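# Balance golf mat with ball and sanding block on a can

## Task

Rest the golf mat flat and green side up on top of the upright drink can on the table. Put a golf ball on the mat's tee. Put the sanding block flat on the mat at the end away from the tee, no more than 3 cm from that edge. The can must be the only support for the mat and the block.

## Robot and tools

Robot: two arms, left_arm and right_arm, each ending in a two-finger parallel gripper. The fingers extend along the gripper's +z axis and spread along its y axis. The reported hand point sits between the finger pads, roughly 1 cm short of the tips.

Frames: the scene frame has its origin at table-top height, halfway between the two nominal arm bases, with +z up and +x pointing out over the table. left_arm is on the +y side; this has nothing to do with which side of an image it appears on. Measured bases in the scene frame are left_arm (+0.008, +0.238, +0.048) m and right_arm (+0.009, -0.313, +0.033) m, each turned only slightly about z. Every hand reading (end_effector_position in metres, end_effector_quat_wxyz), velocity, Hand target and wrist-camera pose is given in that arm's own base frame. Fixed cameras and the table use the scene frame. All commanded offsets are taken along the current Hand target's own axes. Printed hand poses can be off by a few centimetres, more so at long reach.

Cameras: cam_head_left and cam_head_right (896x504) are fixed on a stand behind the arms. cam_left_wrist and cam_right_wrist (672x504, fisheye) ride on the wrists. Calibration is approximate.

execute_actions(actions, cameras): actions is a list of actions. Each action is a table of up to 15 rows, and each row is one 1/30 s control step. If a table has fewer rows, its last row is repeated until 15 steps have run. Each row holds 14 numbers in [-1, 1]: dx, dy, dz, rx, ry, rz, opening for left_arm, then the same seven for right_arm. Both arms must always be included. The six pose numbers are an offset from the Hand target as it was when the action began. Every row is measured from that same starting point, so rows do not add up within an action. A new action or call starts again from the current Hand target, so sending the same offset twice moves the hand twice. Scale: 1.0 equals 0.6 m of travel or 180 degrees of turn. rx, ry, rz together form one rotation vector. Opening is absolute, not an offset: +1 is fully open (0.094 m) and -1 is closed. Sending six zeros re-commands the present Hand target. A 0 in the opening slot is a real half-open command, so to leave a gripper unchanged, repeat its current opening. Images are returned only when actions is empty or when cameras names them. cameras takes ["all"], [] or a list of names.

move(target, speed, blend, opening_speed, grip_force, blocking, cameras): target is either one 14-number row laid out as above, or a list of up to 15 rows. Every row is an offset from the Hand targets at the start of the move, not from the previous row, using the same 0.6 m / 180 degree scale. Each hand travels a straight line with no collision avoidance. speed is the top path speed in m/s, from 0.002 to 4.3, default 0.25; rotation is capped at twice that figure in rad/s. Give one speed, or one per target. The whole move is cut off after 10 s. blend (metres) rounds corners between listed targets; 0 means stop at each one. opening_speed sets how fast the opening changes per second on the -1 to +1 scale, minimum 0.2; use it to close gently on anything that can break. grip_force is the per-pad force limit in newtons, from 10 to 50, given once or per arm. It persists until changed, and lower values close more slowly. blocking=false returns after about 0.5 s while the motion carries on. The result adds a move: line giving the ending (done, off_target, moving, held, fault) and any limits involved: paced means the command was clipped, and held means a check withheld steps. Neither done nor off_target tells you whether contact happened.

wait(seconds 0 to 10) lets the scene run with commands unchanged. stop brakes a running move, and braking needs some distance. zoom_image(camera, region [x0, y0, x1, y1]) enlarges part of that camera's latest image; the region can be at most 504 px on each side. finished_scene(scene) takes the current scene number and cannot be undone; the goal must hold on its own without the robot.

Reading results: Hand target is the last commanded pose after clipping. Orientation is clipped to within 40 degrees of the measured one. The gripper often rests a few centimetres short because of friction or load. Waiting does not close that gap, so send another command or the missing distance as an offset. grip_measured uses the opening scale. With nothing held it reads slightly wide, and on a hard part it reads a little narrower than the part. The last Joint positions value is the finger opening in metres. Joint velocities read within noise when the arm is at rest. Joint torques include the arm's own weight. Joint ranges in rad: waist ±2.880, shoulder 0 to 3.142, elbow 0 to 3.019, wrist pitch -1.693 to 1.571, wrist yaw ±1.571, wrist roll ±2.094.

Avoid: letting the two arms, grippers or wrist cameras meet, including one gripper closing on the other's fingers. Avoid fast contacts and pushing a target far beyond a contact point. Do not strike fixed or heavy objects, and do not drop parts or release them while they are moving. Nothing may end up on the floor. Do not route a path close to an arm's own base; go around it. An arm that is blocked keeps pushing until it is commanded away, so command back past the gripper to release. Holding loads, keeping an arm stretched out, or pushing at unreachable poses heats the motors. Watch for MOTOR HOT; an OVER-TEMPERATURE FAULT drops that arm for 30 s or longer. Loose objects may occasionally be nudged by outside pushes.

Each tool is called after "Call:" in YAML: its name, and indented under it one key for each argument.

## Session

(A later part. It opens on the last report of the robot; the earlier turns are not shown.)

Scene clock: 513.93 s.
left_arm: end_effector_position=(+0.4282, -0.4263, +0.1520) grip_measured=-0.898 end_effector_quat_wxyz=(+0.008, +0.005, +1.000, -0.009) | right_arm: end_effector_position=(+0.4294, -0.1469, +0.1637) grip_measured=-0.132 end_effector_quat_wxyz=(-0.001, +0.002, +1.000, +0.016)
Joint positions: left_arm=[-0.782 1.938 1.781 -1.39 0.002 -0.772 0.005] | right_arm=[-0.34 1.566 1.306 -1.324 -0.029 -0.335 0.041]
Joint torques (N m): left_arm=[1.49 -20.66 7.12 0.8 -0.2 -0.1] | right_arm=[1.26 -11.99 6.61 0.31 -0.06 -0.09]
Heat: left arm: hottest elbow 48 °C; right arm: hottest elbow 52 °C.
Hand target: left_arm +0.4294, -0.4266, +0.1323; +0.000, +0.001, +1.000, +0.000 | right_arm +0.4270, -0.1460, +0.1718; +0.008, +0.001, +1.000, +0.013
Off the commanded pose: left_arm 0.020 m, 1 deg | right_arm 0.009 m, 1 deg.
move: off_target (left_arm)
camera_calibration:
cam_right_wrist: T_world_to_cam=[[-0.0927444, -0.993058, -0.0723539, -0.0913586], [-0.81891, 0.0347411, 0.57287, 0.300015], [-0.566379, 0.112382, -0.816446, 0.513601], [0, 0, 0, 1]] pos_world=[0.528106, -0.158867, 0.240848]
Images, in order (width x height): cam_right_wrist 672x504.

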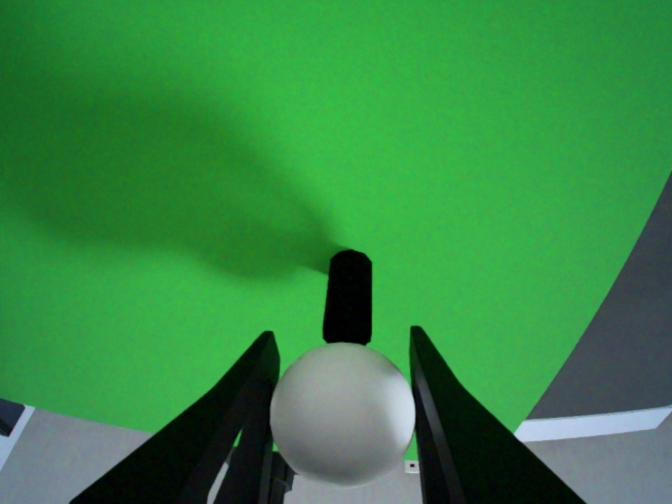

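Call:
execute_actions:
  actions: []
  cameras: ["cam_head_left","cam_head_right"]

Call:
zoom_image:
  camera: "cam_head_left"
  region: [520, 110, 600, 170]

Scene clock: 524.33 s.
left_arm: end_effector_position=(+0.4282, -0.4263, +0.1520) grip_measured=-0.898 end_effector_quat_wxyz=(+0.008, +0.005, +1.000, -0.009) | right_arm: end_effector_position=(+0.4293, -0.1469, +0.1636) grip_measured=-0.132 end_effector_quat_wxyz=(-0.001, +0.002, +1.000, +0.016)
Joint positions: left_arm=[-0.782 1.938 1.781 -1.39 0.002 -0.772 0.005] | right_arm=[-0.34 1.566 1.306 -1.324 -0.029 -0.335 0.041]
Joint velocities: within noise
Joint torques (N m): left_arm=[1.55 -20.48 7.2 0.85 -0.2 -0.11] | right_arm=[1.55 -11.81 6.46 0.44 -0.11 -0.1]
Heat: left arm: hottest elbow 47 °C; right arm: hottest elbow 50 °C.
Hand target: left_arm +0.4294, -0.4266, +0.1323; +0.000, +0.001, +1.000, +0.000 | right_arm +0.4270, -0.1460, +0.1718; +0.008, +0.001, +1.000, +0.013
Tool commands: left_gripper/opening=-0.9 right_gripper/opening=-0.22
Off the commanded pose: left_arm 0.020 m, 1 deg | right_arm 0.009 m, 1 deg.
Images, in order (width x height): cam_head_left 896x504, cam_head_right 896x504.

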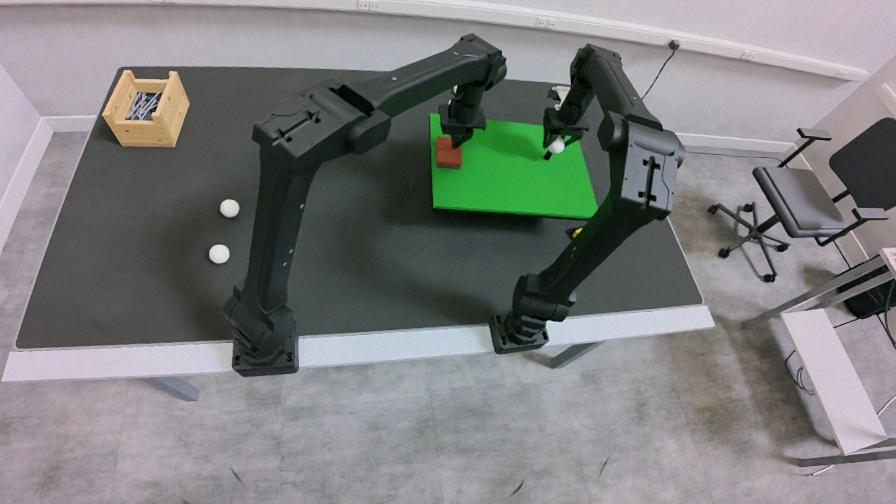

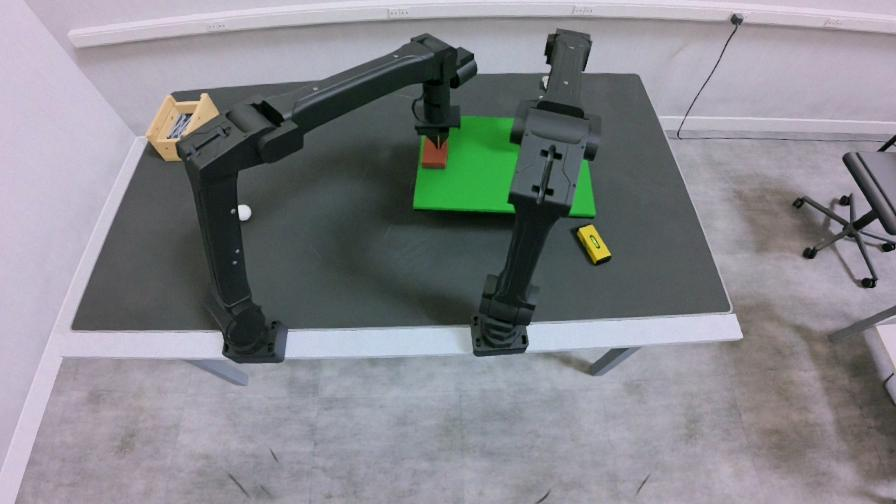

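Scaled by 6.300.

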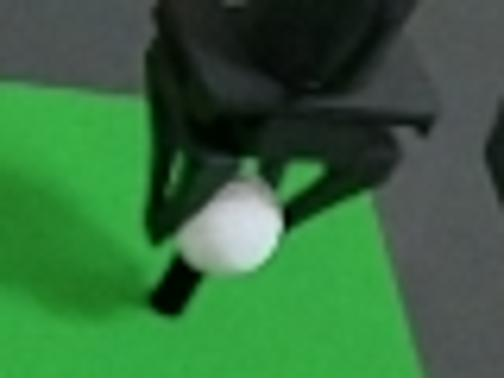

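Call:
move:
  target: [0,0,0,0,0,0,-0.9,-0.020,-0.001,0,0,0,0,-0.22]
  speed: 0.03
  cameras: ["cam_right_wrist","cam_head_left"]

Call:
zoom_image:
  camera: "cam_head_left"
  region: [520, 110, 600, 170]

Call:
zoom_image:
  camera: "cam_right_wrist"
  region: [280, 230, 420, 370]

Scene clock: 528.47 s.
left_arm: end_effector_position=(+0.4282, -0.4263, +0.1520) grip_measured=-0.898 end_effector_quat_wxyz=(+0.008, +0.005, +1.000, -0.009) | right_arm: end_effector_position=(+0.4293, -0.1469, +0.1636) grip_measured=-0.132 end_effector_quat_wxyz=(-0.001, +0.002, +1.000, +0.016)
Joint positions: left_arm=[-0.782 1.938 1.781 -1.39 0.002 -0.772 0.005] | right_arm=[-0.34 1.566 1.306 -1.324 -0.029 -0.335 0.041]
Joint torques (N m): left_arm=[1.67 -20.54 7.24 0.8 -0.18 -0.11] | right_arm=[2.55 -9.64 8.9 0.05 -0.09 -0.01]
Heat: left arm: hottest elbow 47 °C; right arm: hottest elbow 50 °C.
Hand target: left_arm +0.4294, -0.4266, +0.1323; +0.000, +0.001, +1.000, +0.000 | right_arm +0.4390, -0.1467, +0.1720; +0.008, +0.001, +1.000, +0.013
Off the commanded pose: left_arm 0.020 m, 1 deg | right_arm 0.013 m, 1 deg.
move: off_target (left_arm, right_arm)
camera_calibration:
cam_right_wrist: T_world_to_cam=[[-0.0928268, -0.993047, -0.0723993, -0.0913265], [-0.8187, 0.0347418, 0.57317, 0.299867], [-0.566669, 0.112479, -0.816232, 0.513498], [0, 0, 0, 1]] pos_world=[0.528006, -0.158867, 0.240647]
Images, in order (width x height): cam_head_left 896x504, cam_right_wrist 672x504.

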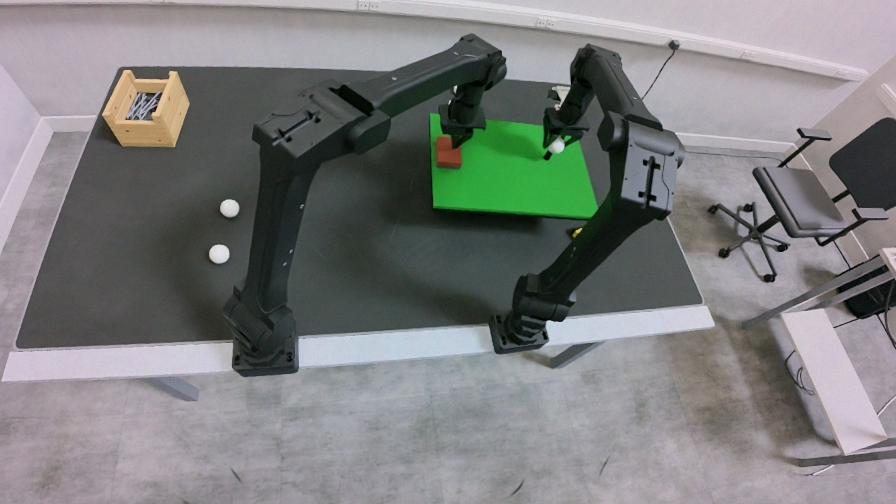

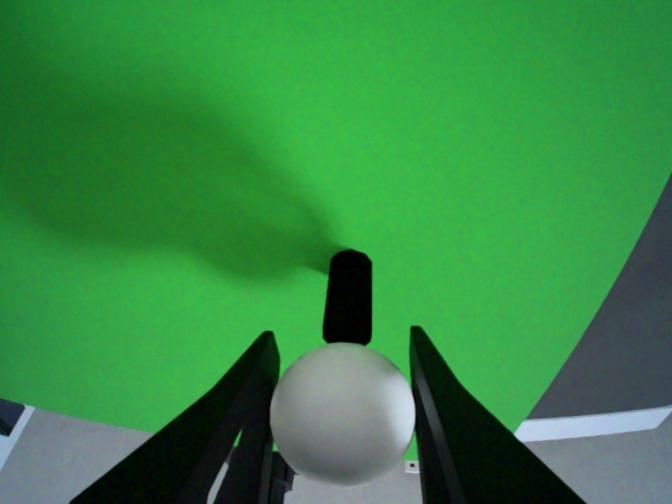

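Scaled by 6.300.

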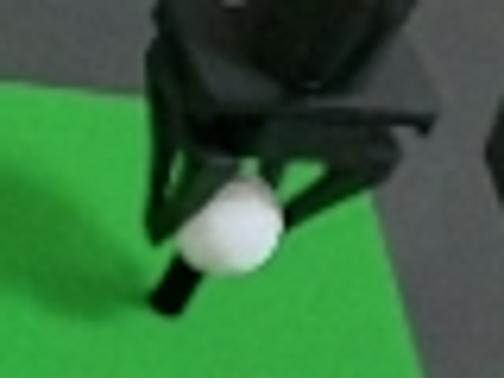

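Scaled by 3.600 from the camera's 672x504 image, which has a finer 960x720 frame.

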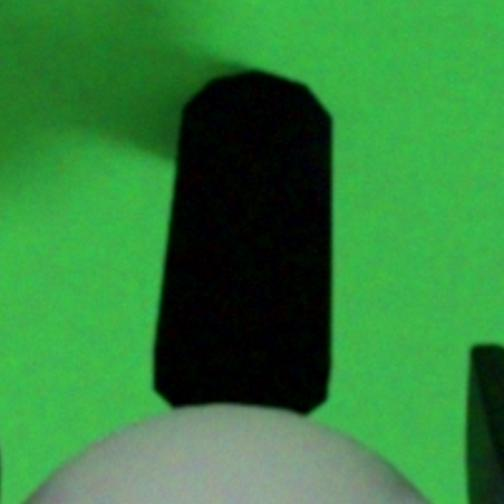

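Call:
move:
  target: [0,0,0,0,0,0,-0.9,-0.010,0,0,0,0,0,-0.22]
  speed: 0.03

Scene clock: 529.83 s.
left_arm: end_effector_position=(+0.4282, -0.4263, +0.1520) grip_measured=-0.898 end_effector_quat_wxyz=(+0.008, +0.005, +1.000, -0.009) | right_arm: end_effector_position=(+0.4296, -0.1460, +0.1636) grip_measured=-0.132 end_effector_quat_wxyz=(-0.001, +0.001, +1.000, +0.016)
Joint positions: left_arm=[-0.782 1.938 1.781 -1.39 0.002 -0.772 0.005] | right_arm=[-0.338 1.566 1.306 -1.324 -0.029 -0.335 0.041]
Joint torques (N m): left_arm=[1.61 -20.37 7.27 0.81 -0.19 -0.11] | right_arm=[2.43 -9.52 9.96 -0.01 -0.13 0.04]
Heat: left arm: hottest elbow 47 °C; right arm: hottest elbow 50 °C.
Hand target: left_arm +0.4294, -0.4266, +0.1323; +0.000, +0.001, +1.000, +0.000 | right_arm +0.4451, -0.1465, +0.1721; +0.008, +0.001, +1.000, +0.013
Off the commanded pose: left_arm 0.020 m, 1 deg | right_arm 0.018 m, 1 deg.
move: off_target (left_arm, right_arm)

Call:
move:
  target: [0,0,0,0,0,0,-0.9,-0.010,0,0,0,0,0,-0.22]
  speed: 0.03

Scene clock: 531.83 s.
left_arm: end_effector_position=(+0.4282, -0.4263, +0.1520) grip_measured=-0.898 end_effector_quat_wxyz=(+0.008, +0.005, +1.000, -0.009) | right_arm: end_effector_position=(+0.4322, -0.1453, +0.1607) grip_measured=-0.132 end_effector_quat_wxyz=(-0.004, +0.000, +1.000, +0.017)
Joint positions: left_arm=[-0.782 1.938 1.781 -1.39 0.002 -0.772 0.005] | right_arm=[-0.334 1.577 1.311 -1.324 -0.029 -0.335 0.041]
Joint torques (N m): left_arm=[1.55 -20.48 7.1 0.72 -0.19 -0.12] | right_arm=[2.43 -9.05 10.63 -0.17 -0.11 0.11]
Heat: left arm: hottest elbow 47 °C; right arm: hottest elbow 50 °C.
Hand target: left_arm +0.4294, -0.4266, +0.1323; +0.000, +0.001, +1.000, +0.000 | right_arm +0.4510, -0.1466, +0.1722; +0.008, +0.001, +1.000, +0.013
Off the commanded pose: left_arm 0.020 m, 1 deg | right_arm 0.022 m, 1 deg.
move: off_target (left_arm, right_arm)

Call:
move:
  target: [0,0,0,0,0,0,-0.9,-0.008,0,-0.030,0,0,0,-0.22]
  speed: 0.03

Scene clock: 533.67 s.
left_arm: end_effector_position=(+0.4282, -0.4263, +0.1520) grip_measured=-0.898 end_effector_quat_wxyz=(+0.008, +0.005, +1.000, -0.009) | right_arm: end_effector_position=(+0.4382, -0.1465, +0.1787) grip_measured=-0.132 end_effector_quat_wxyz=(-0.002, +0.000, +1.000, +0.016)
Joint positions: left_arm=[-0.782 1.938 1.781 -1.39 0.002 -0.772 0.005] | right_arm=[-0.332 1.578 1.361 -1.368 -0.029 -0.333 0.041]
Joint torques (N m): left_arm=[1.49 -20.54 7.08 0.79 -0.2 -0.1] | right_arm=[2.14 -8.88 10.78 -0.29 -0.11 0.12]
Heat: left arm: hottest elbow 47 °C; right arm: hottest elbow 50 °C.
Hand target: left_arm +0.4294, -0.4266, +0.1323; +0.000, +0.001, +1.000, +0.000 | right_arm +0.4557, -0.1471, +0.1904; +0.008, +0.001, +1.000, +0.013
Off the commanded pose: left_arm 0.020 m, 1 deg | right_arm 0.021 m, 1 deg.
move: off_target (left_arm, right_arm)

Call:
move:
  target: [0,0,0,0,0,0,-0.9,0.0283,-0.0022,0.0268,0,0,0,-0.22]
  speed: 0.03
  cameras: ["cam_right_wrist","cam_head_left"]

Call:
zoom_image:
  camera: "cam_head_left"
  region: [520, 110, 600, 170]

Call:
zoom_image:
  camera: "cam_right_wrist"
  region: [280, 230, 420, 370]

Scene clock: 536.43 s.
left_arm: end_effector_position=(+0.4282, -0.4263, +0.1520) grip_measured=-0.898 end_effector_quat_wxyz=(+0.008, +0.005, +1.000, -0.009) | right_arm: end_effector_position=(+0.4377, -0.1463, +0.1723) grip_measured=-0.132 end_effector_quat_wxyz=(+0.000, +0.000, +1.000, +0.015)
Joint positions: left_arm=[-0.782 1.938 1.781 -1.39 0.002 -0.772 0.005] | right_arm=[-0.332 1.578 1.344 -1.347 -0.029 -0.333 0.041]
Joint torques (N m): left_arm=[1.44 -20.54 7.2 0.79 -0.18 -0.09] | right_arm=[1.61 -11.4 6.52 0.72 -0.1 -0.08]
Heat: left arm: hottest elbow 47 °C; right arm: hottest elbow 50 °C.
Hand target: left_arm +0.4294, -0.4266, +0.1323; +0.000, +0.001, +1.000, +0.000 | right_arm +0.4388, -0.1480, +0.1741; +0.008, +0.001, +1.000, +0.013
Off the commanded pose: left_arm 0.020 m, 1 deg | right_arm 0.003 m, 1 deg.
move: off_target (left_arm)
camera_calibration:
cam_right_wrist: T_world_to_cam=[[-0.0881296, -0.99351, -0.0719169, -0.0915056], [-0.820028, 0.0313745, 0.571463, 0.302062], [-0.565498, 0.109337, -0.81747, 0.524609], [0, 0, 0, 1]] pos_world=[0.5363, -0.157748, 0.249654]
Images, in order (width x height): cam_head_left 896x504, cam_right_wrist 672x504.

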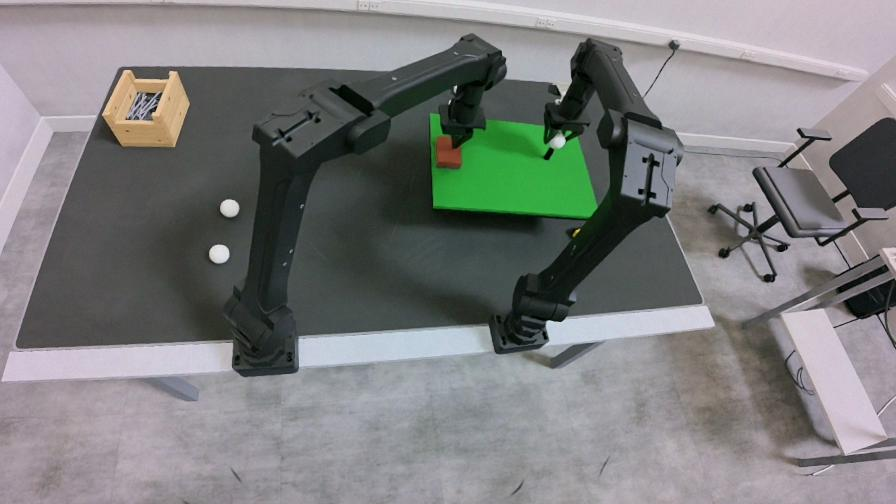

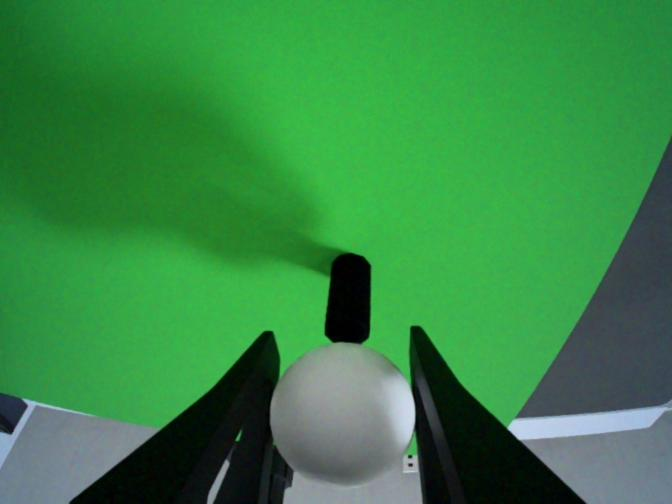

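Scaled by 6.300.

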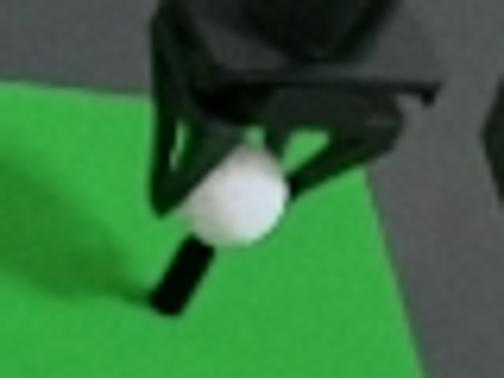

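Scaled by 3.600 from the camera's 672x504 image, which has a finer 960x720 frame.

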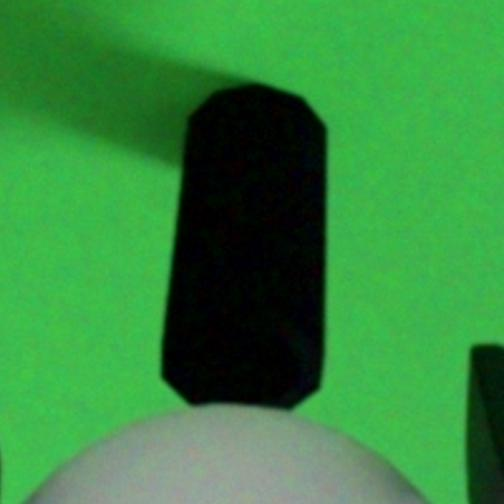

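Call:
move:
  target: [0,0,0,0,0,0,-0.9,0.0003,-0.0005,0.0183,0,0,0,-0.22]
  speed: 0.02
  cameras: ["cam_right_wrist","cam_left_wrist"]

Scene clock: 541.17 s.
left_arm: end_effector_position=(+0.4282, -0.4263, +0.1520) grip_measured=-0.898 end_effector_quat_wxyz=(+0.008, +0.005, +1.000, -0.009) | right_arm: end_effector_position=(+0.4377, -0.1463, +0.1646) grip_measured=-0.132 end_effector_quat_wxyz=(+0.003, +0.000, +1.000, +0.014)
Joint positions: left_arm=[-0.782 1.938 1.781 -1.39 0.002 -0.772 0.005] | right_arm=[-0.332 1.578 1.324 -1.319 -0.029 -0.333 0.041]
Joint torques (N m): left_arm=[1.44 -20.42 7.15 0.79 -0.21 -0.11] | right_arm=[0.5 -10.46 6.6 0.92 -0.12 -0.04]
Heat: left arm: hottest elbow 47 °C; right arm: hottest elbow 50 °C.
Hand target: left_arm +0.4294, -0.4266, +0.1323; +0.000, +0.001, +1.000, +0.000 | right_arm +0.4388, -0.1480, +0.1631; +0.008, +0.001, +1.000, +0.013
Off the commanded pose: left_arm 0.020 m, 1 deg | right_arm 0.003 m, 1 deg.
move: off_target (left_arm)
camera_calibration:
cam_left_wrist: T_world_to_cam=[[-0.0992365, -0.994111, -0.0435303, -0.369916], [-0.797982, 0.0533715, 0.600313, 0.305575], [-0.594454, 0.0943094, -0.79858, 0.531731], [0, 0, 0, 1]] pos_world=[0.523224, -0.434194, 0.225086]
cam_right_wrist: T_world_to_cam=[[-0.0876071, -0.993694, -0.0699792, -0.0926277], [-0.824095, 0.0328304, 0.565499, 0.309474], [-0.559636, 0.107211, -0.821774, 0.516164], [0, 0, 0, 1]] pos_world=[0.535785, -0.157542, 0.242681]
Images, in order (width x height): cam_left_wrist 672x504, cam_right_wrist 672x504.

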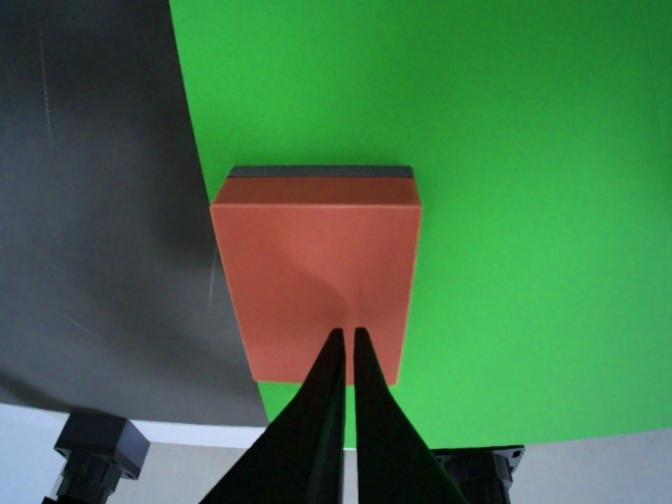

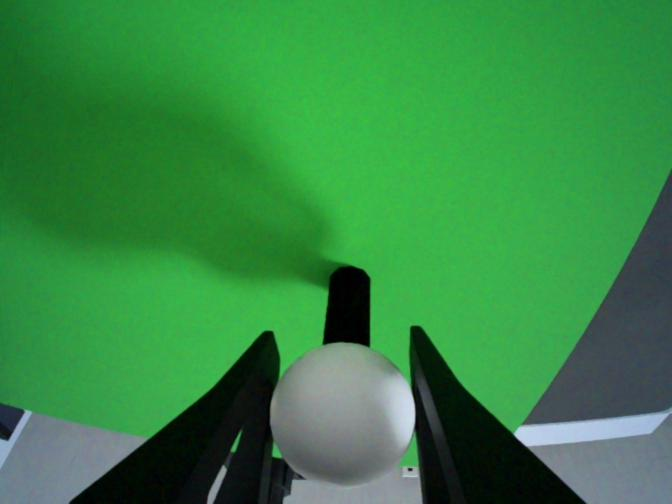

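Call:
move:
  target: [0,0,0,0,0,0,-0.9,0.0002,-0.0003,0.007,0,0,0,-0.22]
  speed: 0.02
  cameras: ["cam_right_wrist","cam_left_wrist"]

Scene clock: 542.97 s.
left_arm: end_effector_position=(+0.4282, -0.4263, +0.1520) grip_measured=-0.898 end_effector_quat_wxyz=(+0.008, +0.005, +1.000, -0.009) | right_arm: end_effector_position=(+0.4377, -0.1463, +0.1617) grip_measured=-0.132 end_effector_quat_wxyz=(+0.005, +0.000, +1.000, +0.013)
Joint positions: left_arm=[-0.782 1.938 1.781 -1.39 0.002 -0.772 0.005] | right_arm=[-0.332 1.578 1.316 -1.308 -0.029 -0.333 0.041]
Joint torques (N m): left_arm=[1.44 -20.72 7.16 0.77 -0.18 -0.1] | right_arm=[1.32 -10.58 6.28 0.95 -0.17 -0.08]
Heat: left arm: hottest elbow 47 °C; right arm: hottest elbow 50 °C.
Hand target: left_arm +0.4294, -0.4266, +0.1323; +0.000, +0.001, +1.000, +0.000 | right_arm +0.4388, -0.1481, +0.1589; +0.008, +0.001, +1.000, +0.013
Off the commanded pose: left_arm 0.020 m, 1 deg | right_arm 0.004 m, 0 deg.
move: off_target (left_arm)
camera_calibration:
cam_left_wrist: T_world_to_cam=[[-0.0992365, -0.994111, -0.0435303, -0.369916], [-0.797982, 0.0533715, 0.600313, 0.305575], [-0.594454, 0.0943094, -0.79858, 0.531731], [0, 0, 0, 1]] pos_world=[0.523224, -0.434194, 0.225086]
cam_right_wrist: T_world_to_cam=[[-0.0873468, -0.993765, -0.0692975, -0.0931547], [-0.825768, 0.0333197, 0.563025, 0.312309], [-0.557206, 0.106402, -0.823529, 0.512775], [0, 0, 0, 1]] pos_world=[0.535479, -0.15754, 0.239992]
Images, in order (width x height): cam_left_wrist 672x504, cam_right_wrist 672x504.

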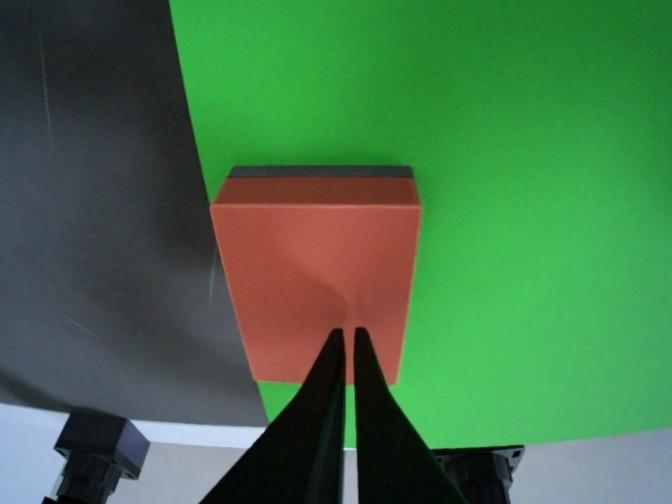

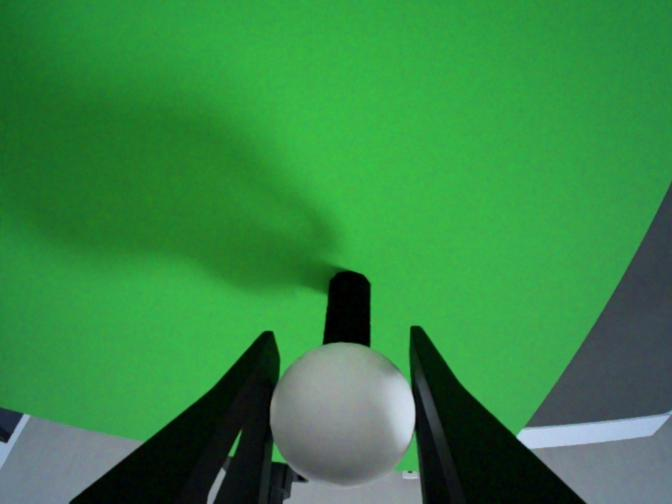

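Continue in small steps.

Call:
move:
  target: [0,0,0,0,0,0,-0.9,0.0001,-0.0002,0.005,0,0,0,-0.22]
  speed: 0.02
  cameras: ["cam_right_wrist","cam_left_wrist"]

Scene clock: 544.87 s.
left_arm: end_effector_position=(+0.4282, -0.4263, +0.1520) grip_measured=-0.898 end_effector_quat_wxyz=(+0.008, +0.005, +1.000, -0.009) | right_arm: end_effector_position=(+0.4377, -0.1463, +0.1597) grip_measured=-0.132 end_effector_quat_wxyz=(+0.006, +0.000, +1.000, +0.013)
Joint positions: left_arm=[-0.782 1.938 1.781 -1.39 0.002 -0.772 0.005] | right_arm=[-0.332 1.578 1.31 -1.301 -0.029 -0.333 0.041]
Joint torques (N m): left_arm=[1.2 -20.42 7.16 0.75 -0.2 -0.1] | right_arm=[1.03 -10.4 6.39 0.98 -0.11 -0.09]
Heat: left arm: hottest elbow 47 °C; right arm: hottest elbow 50 °C.
Hand target: left_arm +0.4294, -0.4266, +0.1323; +0.000, +0.001, +1.000, +0.000 | right_arm +0.4388, -0.1481, +0.1558; +0.008, +0.001, +1.000, +0.013
Off the commanded pose: left_arm 0.020 m, 1 deg | right_arm 0.004 m, 0 deg.
move: off_target (left_arm)
camera_calibration:
cam_left_wrist: T_world_to_cam=[[-0.0992365, -0.994111, -0.0435303, -0.369916], [-0.797982, 0.0533715, 0.600313, 0.305575], [-0.594454, 0.0943094, -0.79858, 0.531731], [0, 0, 0, 1]] pos_world=[0.523224, -0.434194, 0.225086]
cam_right_wrist: T_world_to_cam=[[-0.0872574, -0.993814, -0.0687056, -0.0933769], [-0.826944, 0.033804, 0.561267, 0.314297], [-0.555472, 0.10579, -0.824778, 0.510585], [0, 0, 0, 1]] pos_world=[0.535374, -0.157439, 0.238299]
Images, in order (width x height): cam_left_wrist 672x504, cam_right_wrist 672x504.

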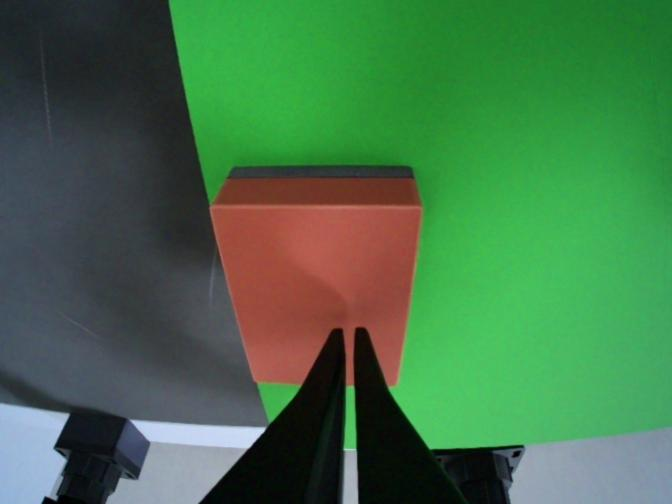

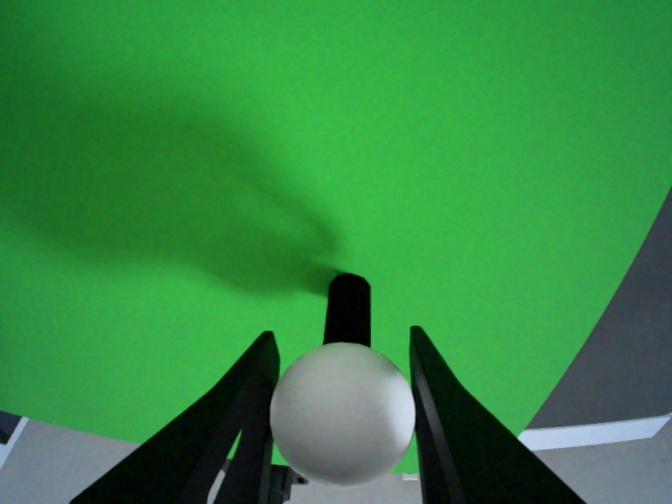

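Call:
zoom_image:
  camera: "cam_left_wrist"
  region: [190, 140, 330, 245]

Call:
move:
  target: [0,0,0,0,0,0,-0.9,0.0001,-0.0001,0.003,0,0,0,-0.22]
  speed: 0.02
  cameras: ["cam_right_wrist","cam_left_wrist"]

Call:
zoom_image:
  camera: "cam_left_wrist"
  region: [190, 140, 330, 245]

Scaled by 3.600 from the camera's 672x504 image, which has a finer 960x720 frame.

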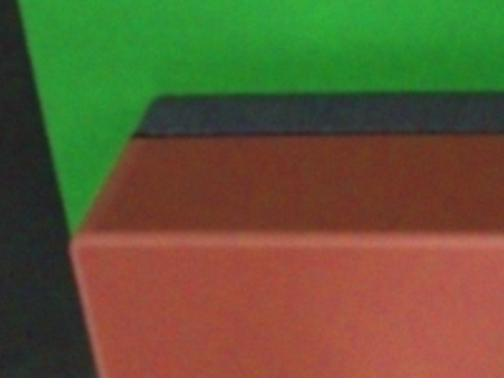

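Scene clock: 547.77 s.
left_arm: end_effector_position=(+0.4282, -0.4263, +0.1520) grip_measured=-0.898 end_effector_quat_wxyz=(+0.008, +0.005, +1.000, -0.009) | right_arm: end_effector_position=(+0.4382, -0.1465, +0.1597) grip_measured=-0.132 end_effector_quat_wxyz=(+0.007, +0.000, +1.000, +0.013)
Joint positions: left_arm=[-0.782 1.938 1.781 -1.39 0.002 -0.772 0.005] | right_arm=[-0.332 1.578 1.31 -1.298 -0.029 -0.333 0.041]
Joint torques (N m): left_arm=[1.49 -20.54 7.19 0.79 -0.19 -0.11] | right_arm=[0.91 -10.46 6.13 1.24 -0.07 -0.07]
Heat: left arm: hottest elbow 46 °C; right arm: hottest elbow 50 °C.
Hand target: left_arm +0.4294, -0.4266, +0.1323; +0.000, +0.001, +1.000, +0.000 | right_arm +0.4387, -0.1481, +0.1540; +0.008, +0.001, +1.000, +0.013
Off the commanded pose: left_arm 0.020 m, 1 deg | right_arm 0.006 m, 0 deg.
move: off_target (left_arm)
camera_calibration:
cam_left_wrist: T_world_to_cam=[[-0.0992365, -0.994111, -0.0435303, -0.369916], [-0.797982, 0.0533715, 0.600313, 0.305575], [-0.594454, 0.0943094, -0.79858, 0.531731], [0, 0, 0, 1]] pos_world=[0.523224, -0.434194, 0.225086]
cam_right_wrist: T_world_to_cam=[[-0.0870876, -0.993865, -0.0681826, -0.0936496], [-0.828172, 0.0341898, 0.559431, 0.315667], [-0.553667, 0.105186, -0.826068, 0.510232], [0, 0, 0, 1]] pos_world=[0.53577, -0.157537, 0.238507]
Images, in order (width x height): cam_left_wrist 672x504, cam_right_wrist 672x504.

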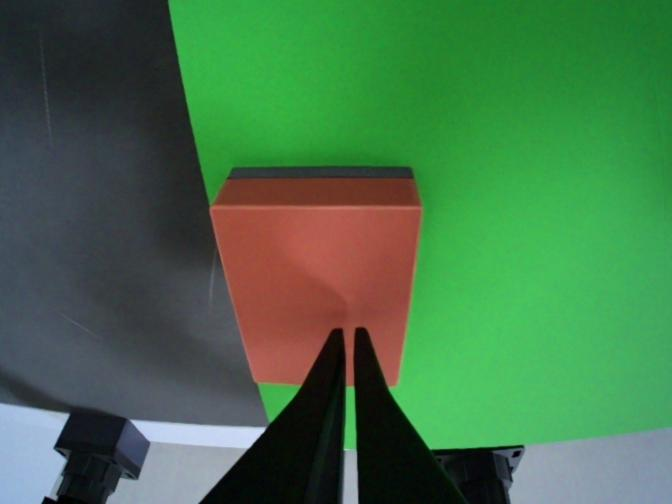

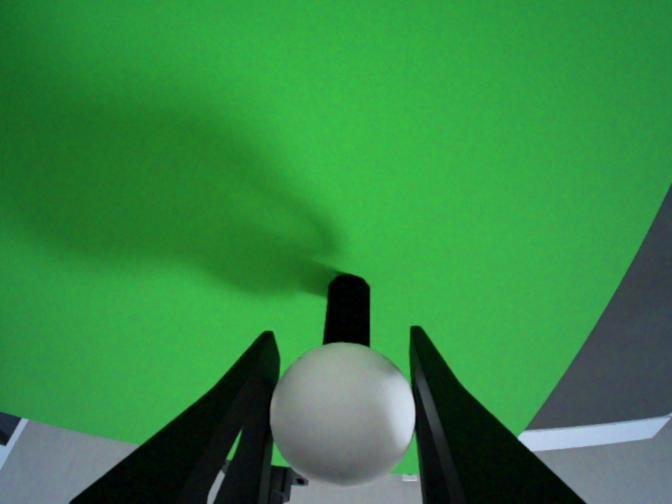

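Scaled by 3.600 from the camera's 672x504 image, which has a finer 960x720 frame.

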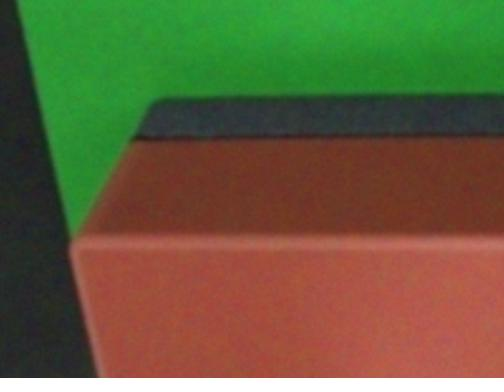

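Call:
move:
  target: [0,0,0,0,0,0,-0.9,0,0,0,0,0,0,0.02]
  opening_speed: 0.2
  cameras: ["cam_right_wrist","cam_left_wrist"]

Call:
zoom_image:
  camera: "cam_right_wrist"
  region: [250, 260, 440, 500]

Scene clock: 552.17 s.
left_arm: end_effector_position=(+0.4282, -0.4263, +0.1520) grip_measured=-0.898 end_effector_quat_wxyz=(+0.008, +0.005, +1.000, -0.009) | right_arm: end_effector_position=(+0.4383, -0.1465, +0.1597) grip_measured=+0.017 end_effector_quat_wxyz=(+0.007, +0.000, +1.000, +0.013)
Joint positions: left_arm=[-0.782 1.938 1.781 -1.39 0.002 -0.772 0.005] | right_arm=[-0.332 1.578 1.31 -1.298 -0.029 -0.333 0.048]
Joint torques (N m): left_arm=[1.38 -20.54 7.19 0.75 -0.2 -0.1] | right_arm=[0.26 -9.76 6.32 1.24 -0.13 -0.04]
Heat: left arm: hottest elbow 46 °C; right arm: hottest elbow 49 °C.
Hand target: left_arm +0.4294, -0.4266, +0.1323; +0.000, +0.001, +1.000, +0.000 | right_arm +0.4388, -0.1481, +0.1540; +0.008, +0.001, +1.000, +0.013
Off the commanded pose: left_arm 0.020 m, 1 deg | right_arm 0.006 m, 0 deg.
move: off_target (left_arm)
camera_calibration:
cam_left_wrist: T_world_to_cam=[[-0.0992365, -0.994111, -0.0435303, -0.369916], [-0.797982, 0.0533715, 0.600313, 0.305575], [-0.594454, 0.0943094, -0.79858, 0.531731], [0, 0, 0, 1]] pos_world=[0.523224, -0.434194, 0.225086]
cam_right_wrist: T_world_to_cam=[[-0.0870846, -0.993873, -0.0680704, -0.0937784], [-0.828399, 0.0342937, 0.559087, 0.315889], [-0.553327, 0.105077, -0.82631, 0.510102], [0, 0, 0, 1]] pos_world=[0.535769, -0.157637, 0.238509]
Images, in order (width x height): cam_left_wrist 672x504, cam_right_wrist 672x504.

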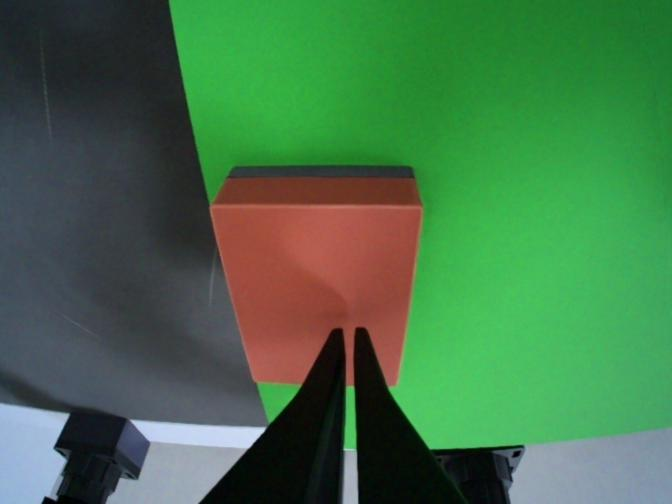

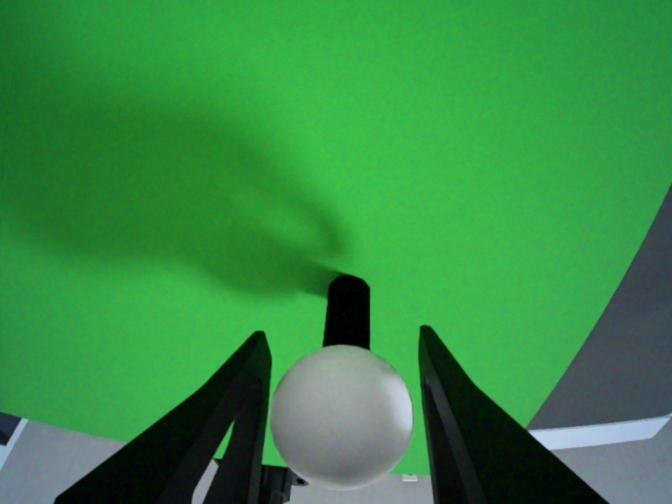

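Scaled by 2.100 from the camera's 672x504 image, which has a finer 960x720 frame.

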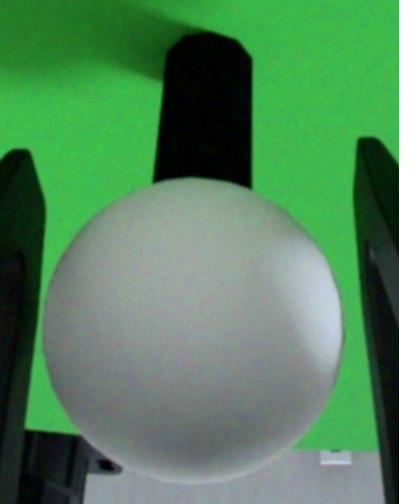

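Call:
move:
  target: [0,0,0,0,0,0,-0.9,0,0,0,0,0,0,0.35]
  opening_speed: 0.25
  cameras: ["cam_right_wrist","cam_left_wrist","cam_head_left"]

Call:
zoom_image:
  camera: "cam_head_left"
  region: [520, 110, 600, 170]

Scene clock: 554.90 s.
left_arm: end_effector_position=(+0.4282, -0.4263, +0.1520) grip_measured=-0.898 end_effector_quat_wxyz=(+0.008, +0.005, +1.000, -0.009) | right_arm: end_effector_position=(+0.4383, -0.1465, +0.1597) grip_measured=+0.347 end_effector_quat_wxyz=(+0.007, +0.000, +1.000, +0.013)
Joint positions: left_arm=[-0.782 1.938 1.781 -1.39 0.002 -0.772 0.005] | right_arm=[-0.332 1.578 1.31 -1.298 -0.029 -0.333 0.063]
Joint torques (N m): left_arm=[1.38 -20.6 7.19 0.75 -0.21 -0.1] | right_arm=[1.14 -9.35 6.3 1.16 -0.13 -0.14]
Heat: left arm: hottest elbow 46 °C; right arm: hottest elbow 49 °C.
Hand target: left_arm +0.4294, -0.4266, +0.1323; +0.000, +0.001, +1.000, +0.000 | right_arm +0.4388, -0.1481, +0.1540; +0.008, +0.001, +1.000, +0.013
Off the commanded pose: left_arm 0.020 m, 1 deg | right_arm 0.006 m, 0 deg.
move: off_target (left_arm)
camera_calibration:
cam_left_wrist: T_world_to_cam=[[-0.0992365, -0.994111, -0.0435303, -0.369916], [-0.797982, 0.0533715, 0.600313, 0.305575], [-0.594454, 0.0943094, -0.79858, 0.531731], [0, 0, 0, 1]] pos_world=[0.523224, -0.434194, 0.225086]
cam_right_wrist: T_world_to_cam=[[-0.0870846, -0.993873, -0.0680704, -0.0937784], [-0.828399, 0.0342937, 0.559087, 0.315889], [-0.553327, 0.105077, -0.82631, 0.510102], [0, 0, 0, 1]] pos_world=[0.535769, -0.157637, 0.238509]
Images, in order (width x height): cam_head_left 896x504, cam_left_wrist 672x504, cam_right_wrist 672x504.

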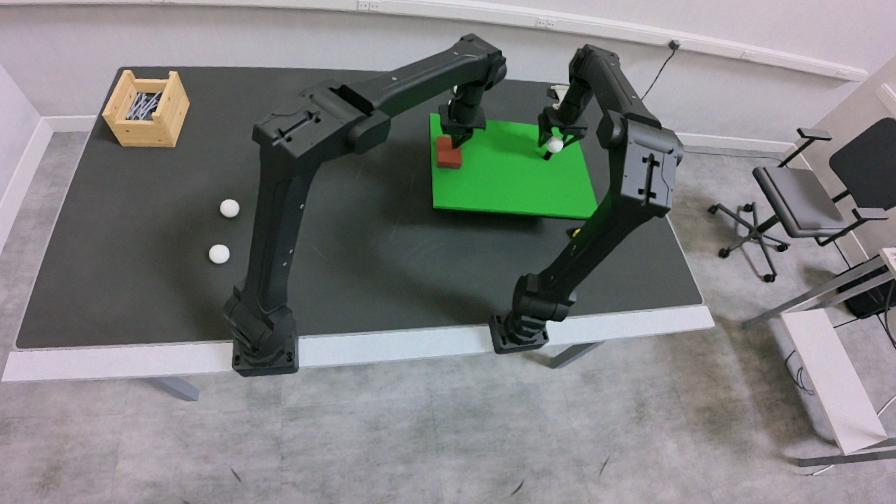

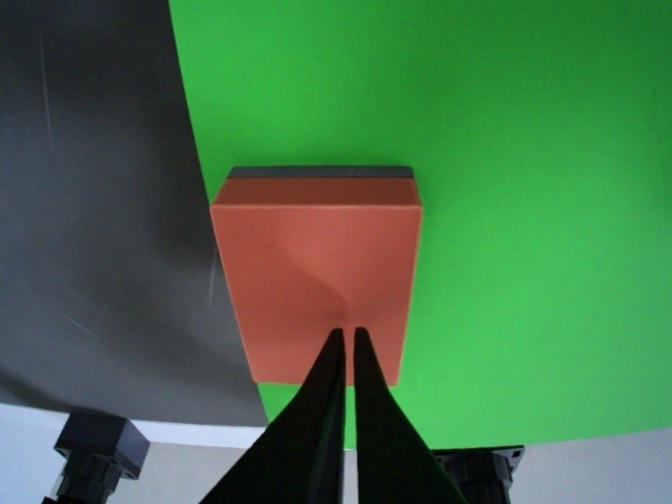

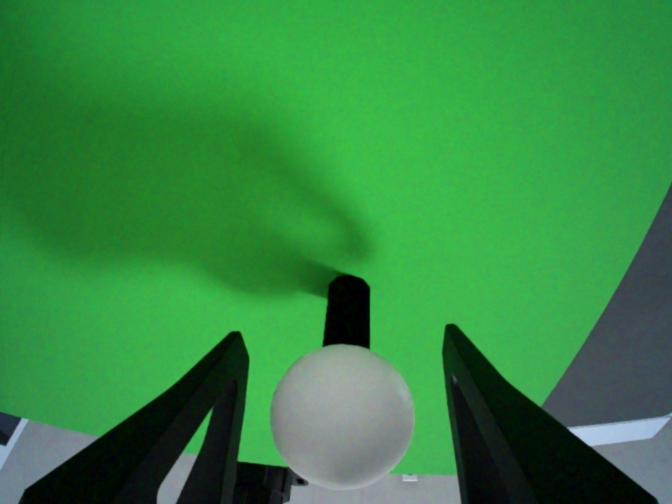

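Scaled by 6.300.

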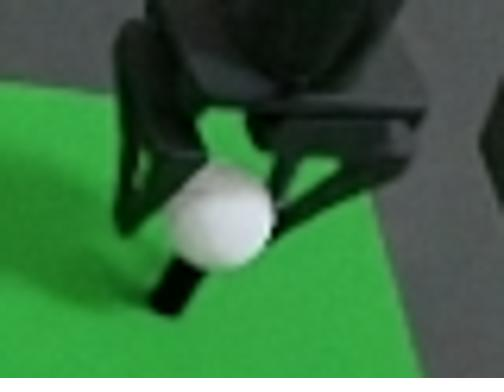

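Call:
move:
  target: [0,0,0,0,0,0,-0.9,0,0,0,0,0,0,0.8]
  opening_speed: 0.4
  cameras: ["cam_right_wrist"]

Call:
move:
  target:
    - [0,0,0,0,0,0,-0.9,-0.012,0,-0.04,0,0,0,0.8]
    - [0,0,0,0,0,0,-0.9,-0.02,0,-0.25,0,0,0,0.8]
  speed: [0.05,0.1]
  blend: [0.01,0]
  cameras: ["all"]

Scene clock: 558.13 s.
left_arm: end_effector_position=(+0.4282, -0.4263, +0.1520) grip_measured=-0.898 end_effector_quat_wxyz=(+0.008, +0.005, +1.000, -0.009) | right_arm: end_effector_position=(+0.4383, -0.1465, +0.1597) grip_measured=+0.797 end_effector_quat_wxyz=(+0.007, +0.000, +1.000, +0.013)
Joint positions: left_arm=[-0.782 1.938 1.781 -1.39 0.002 -0.772 0.005] | right_arm=[-0.332 1.578 1.31 -1.298 -0.029 -0.333 0.084]
Joint torques (N m): left_arm=[1.32 -20.54 7.12 0.84 -0.21 -0.11] | right_arm=[0.79 -9.93 6.09 1.13 -0.1 -0.06]
Heat: left arm: hottest elbow 46 °C; right arm: hottest elbow 49 °C.
Hand target: left_arm +0.4294, -0.4266, +0.1323; +0.000, +0.001, +1.000, +0.000 | right_arm +0.4388, -0.1481, +0.1540; +0.008, +0.001, +1.000, +0.013
Off the commanded pose: left_arm 0.020 m, 1 deg | right_arm 0.006 m, 0 deg.
move: off_target (left_arm)
camera_calibration:
cam_right_wrist: T_world_to_cam=[[-0.0870846, -0.993873, -0.0680704, -0.0937784], [-0.828399, 0.0342937, 0.559087, 0.315889], [-0.553327, 0.105077, -0.82631, 0.510102], [0, 0, 0, 1]] pos_world=[0.535769, -0.157637, 0.238509]
Images, in order (width x height): cam_right_wrist 672x504.

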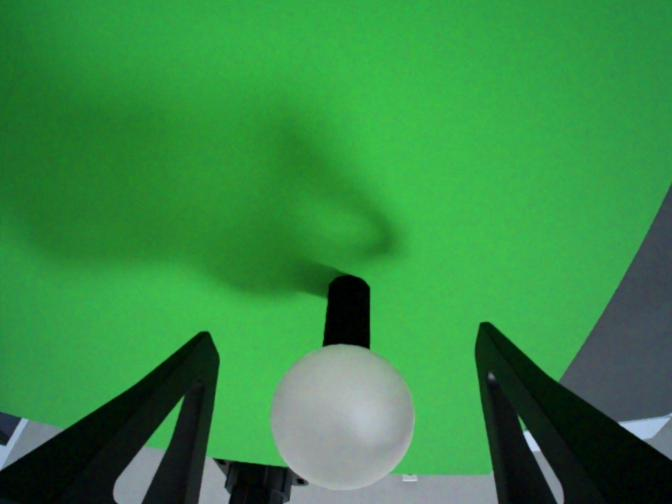

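Scene clock: 560.53 s.
left_arm: end_effector_position=(+0.4282, -0.4263, +0.1520) grip_measured=-0.898 end_effector_quat_wxyz=(+0.008, +0.005, +1.000, -0.009) | right_arm: end_effector_position=(+0.4403, -0.1471, +0.2809) grip_measured=+0.798 end_effector_quat_wxyz=(-0.014, +0.000, +1.000, +0.020)
Joint positions: left_arm=[-0.782 1.938 1.781 -1.39 0.002 -0.772 0.005] | right_arm=[-0.332 1.578 1.63 -1.663 -0.029 -0.333 0.084]
Joint torques (N m): left_arm=[1.26 -20.78 7.19 0.7 -0.19 -0.1] | right_arm=[1.49 -11.69 11.18 -0.13 -0.06 -0.06]
Heat: left arm: hottest elbow 46 °C; right arm: hottest elbow 49 °C.
Hand target: left_arm +0.4294, -0.4266, +0.1323; +0.000, +0.001, +1.000, +0.000 | right_arm +0.4483, -0.1520, +0.3041; +0.008, +0.001, +1.000, +0.013
Off the commanded pose: left_arm 0.020 m, 1 deg | right_arm 0.025 m, 3 deg.
move: off_target (left_arm, right_arm)
camera_calibration:
cam_left_wrist: T_world_to_cam=[[-0.0992365, -0.994111, -0.0435303, -0.369916], [-0.797982, 0.0533715, 0.600313, 0.305575], [-0.594454, 0.0943094, -0.79858, 0.531731], [0, 0, 0, 1]] pos_world=[0.523224, -0.434194, 0.225086]
cam_right_wrist: T_world_to_cam=[[-0.0901449, -0.992801, -0.0788674, -0.0814214], [-0.804064, 0.0258224, 0.593981, 0.227946], [-0.587669, 0.116959, -0.800604, 0.621117], [0, 0, 0, 1]] pos_world=[0.540955, -0.159366, 0.355452]

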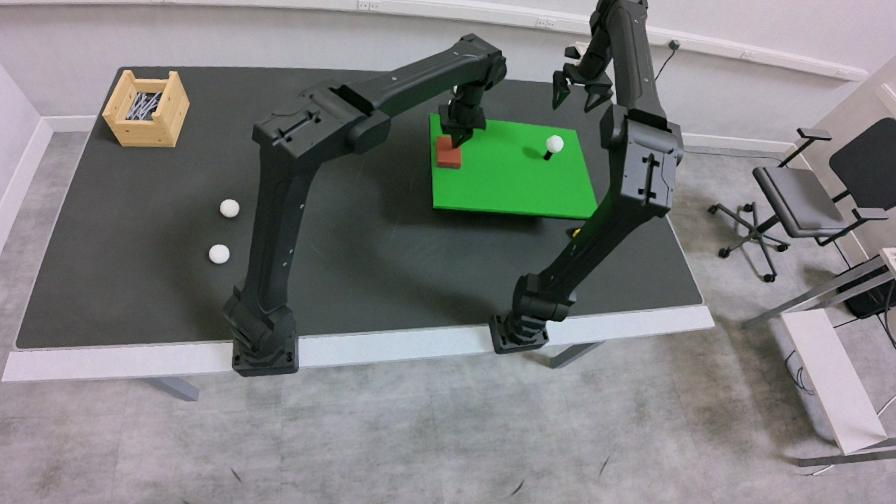

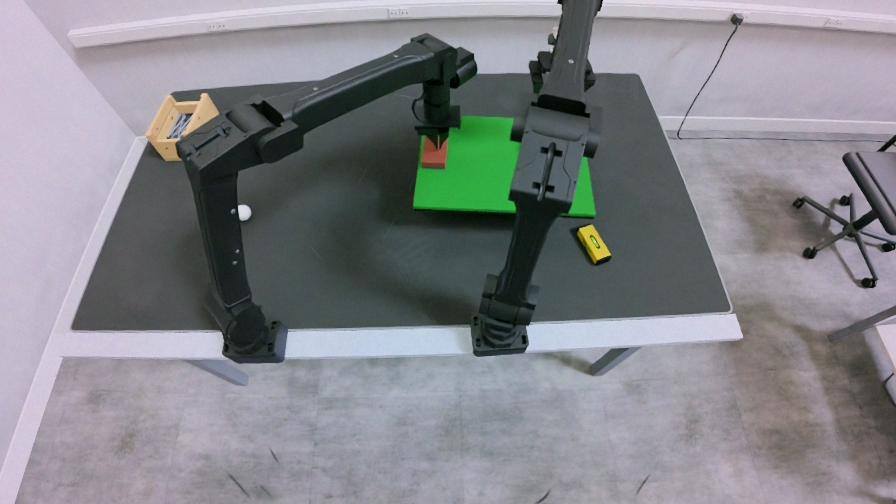

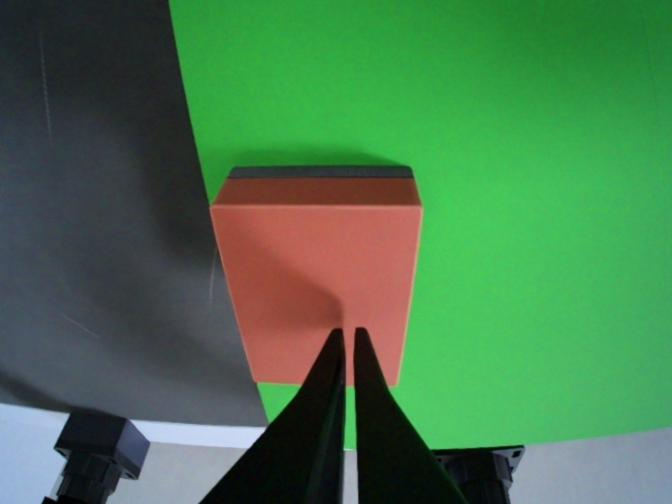

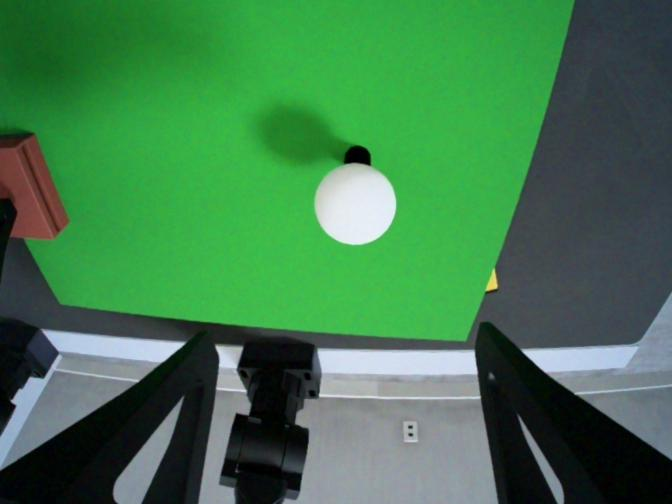

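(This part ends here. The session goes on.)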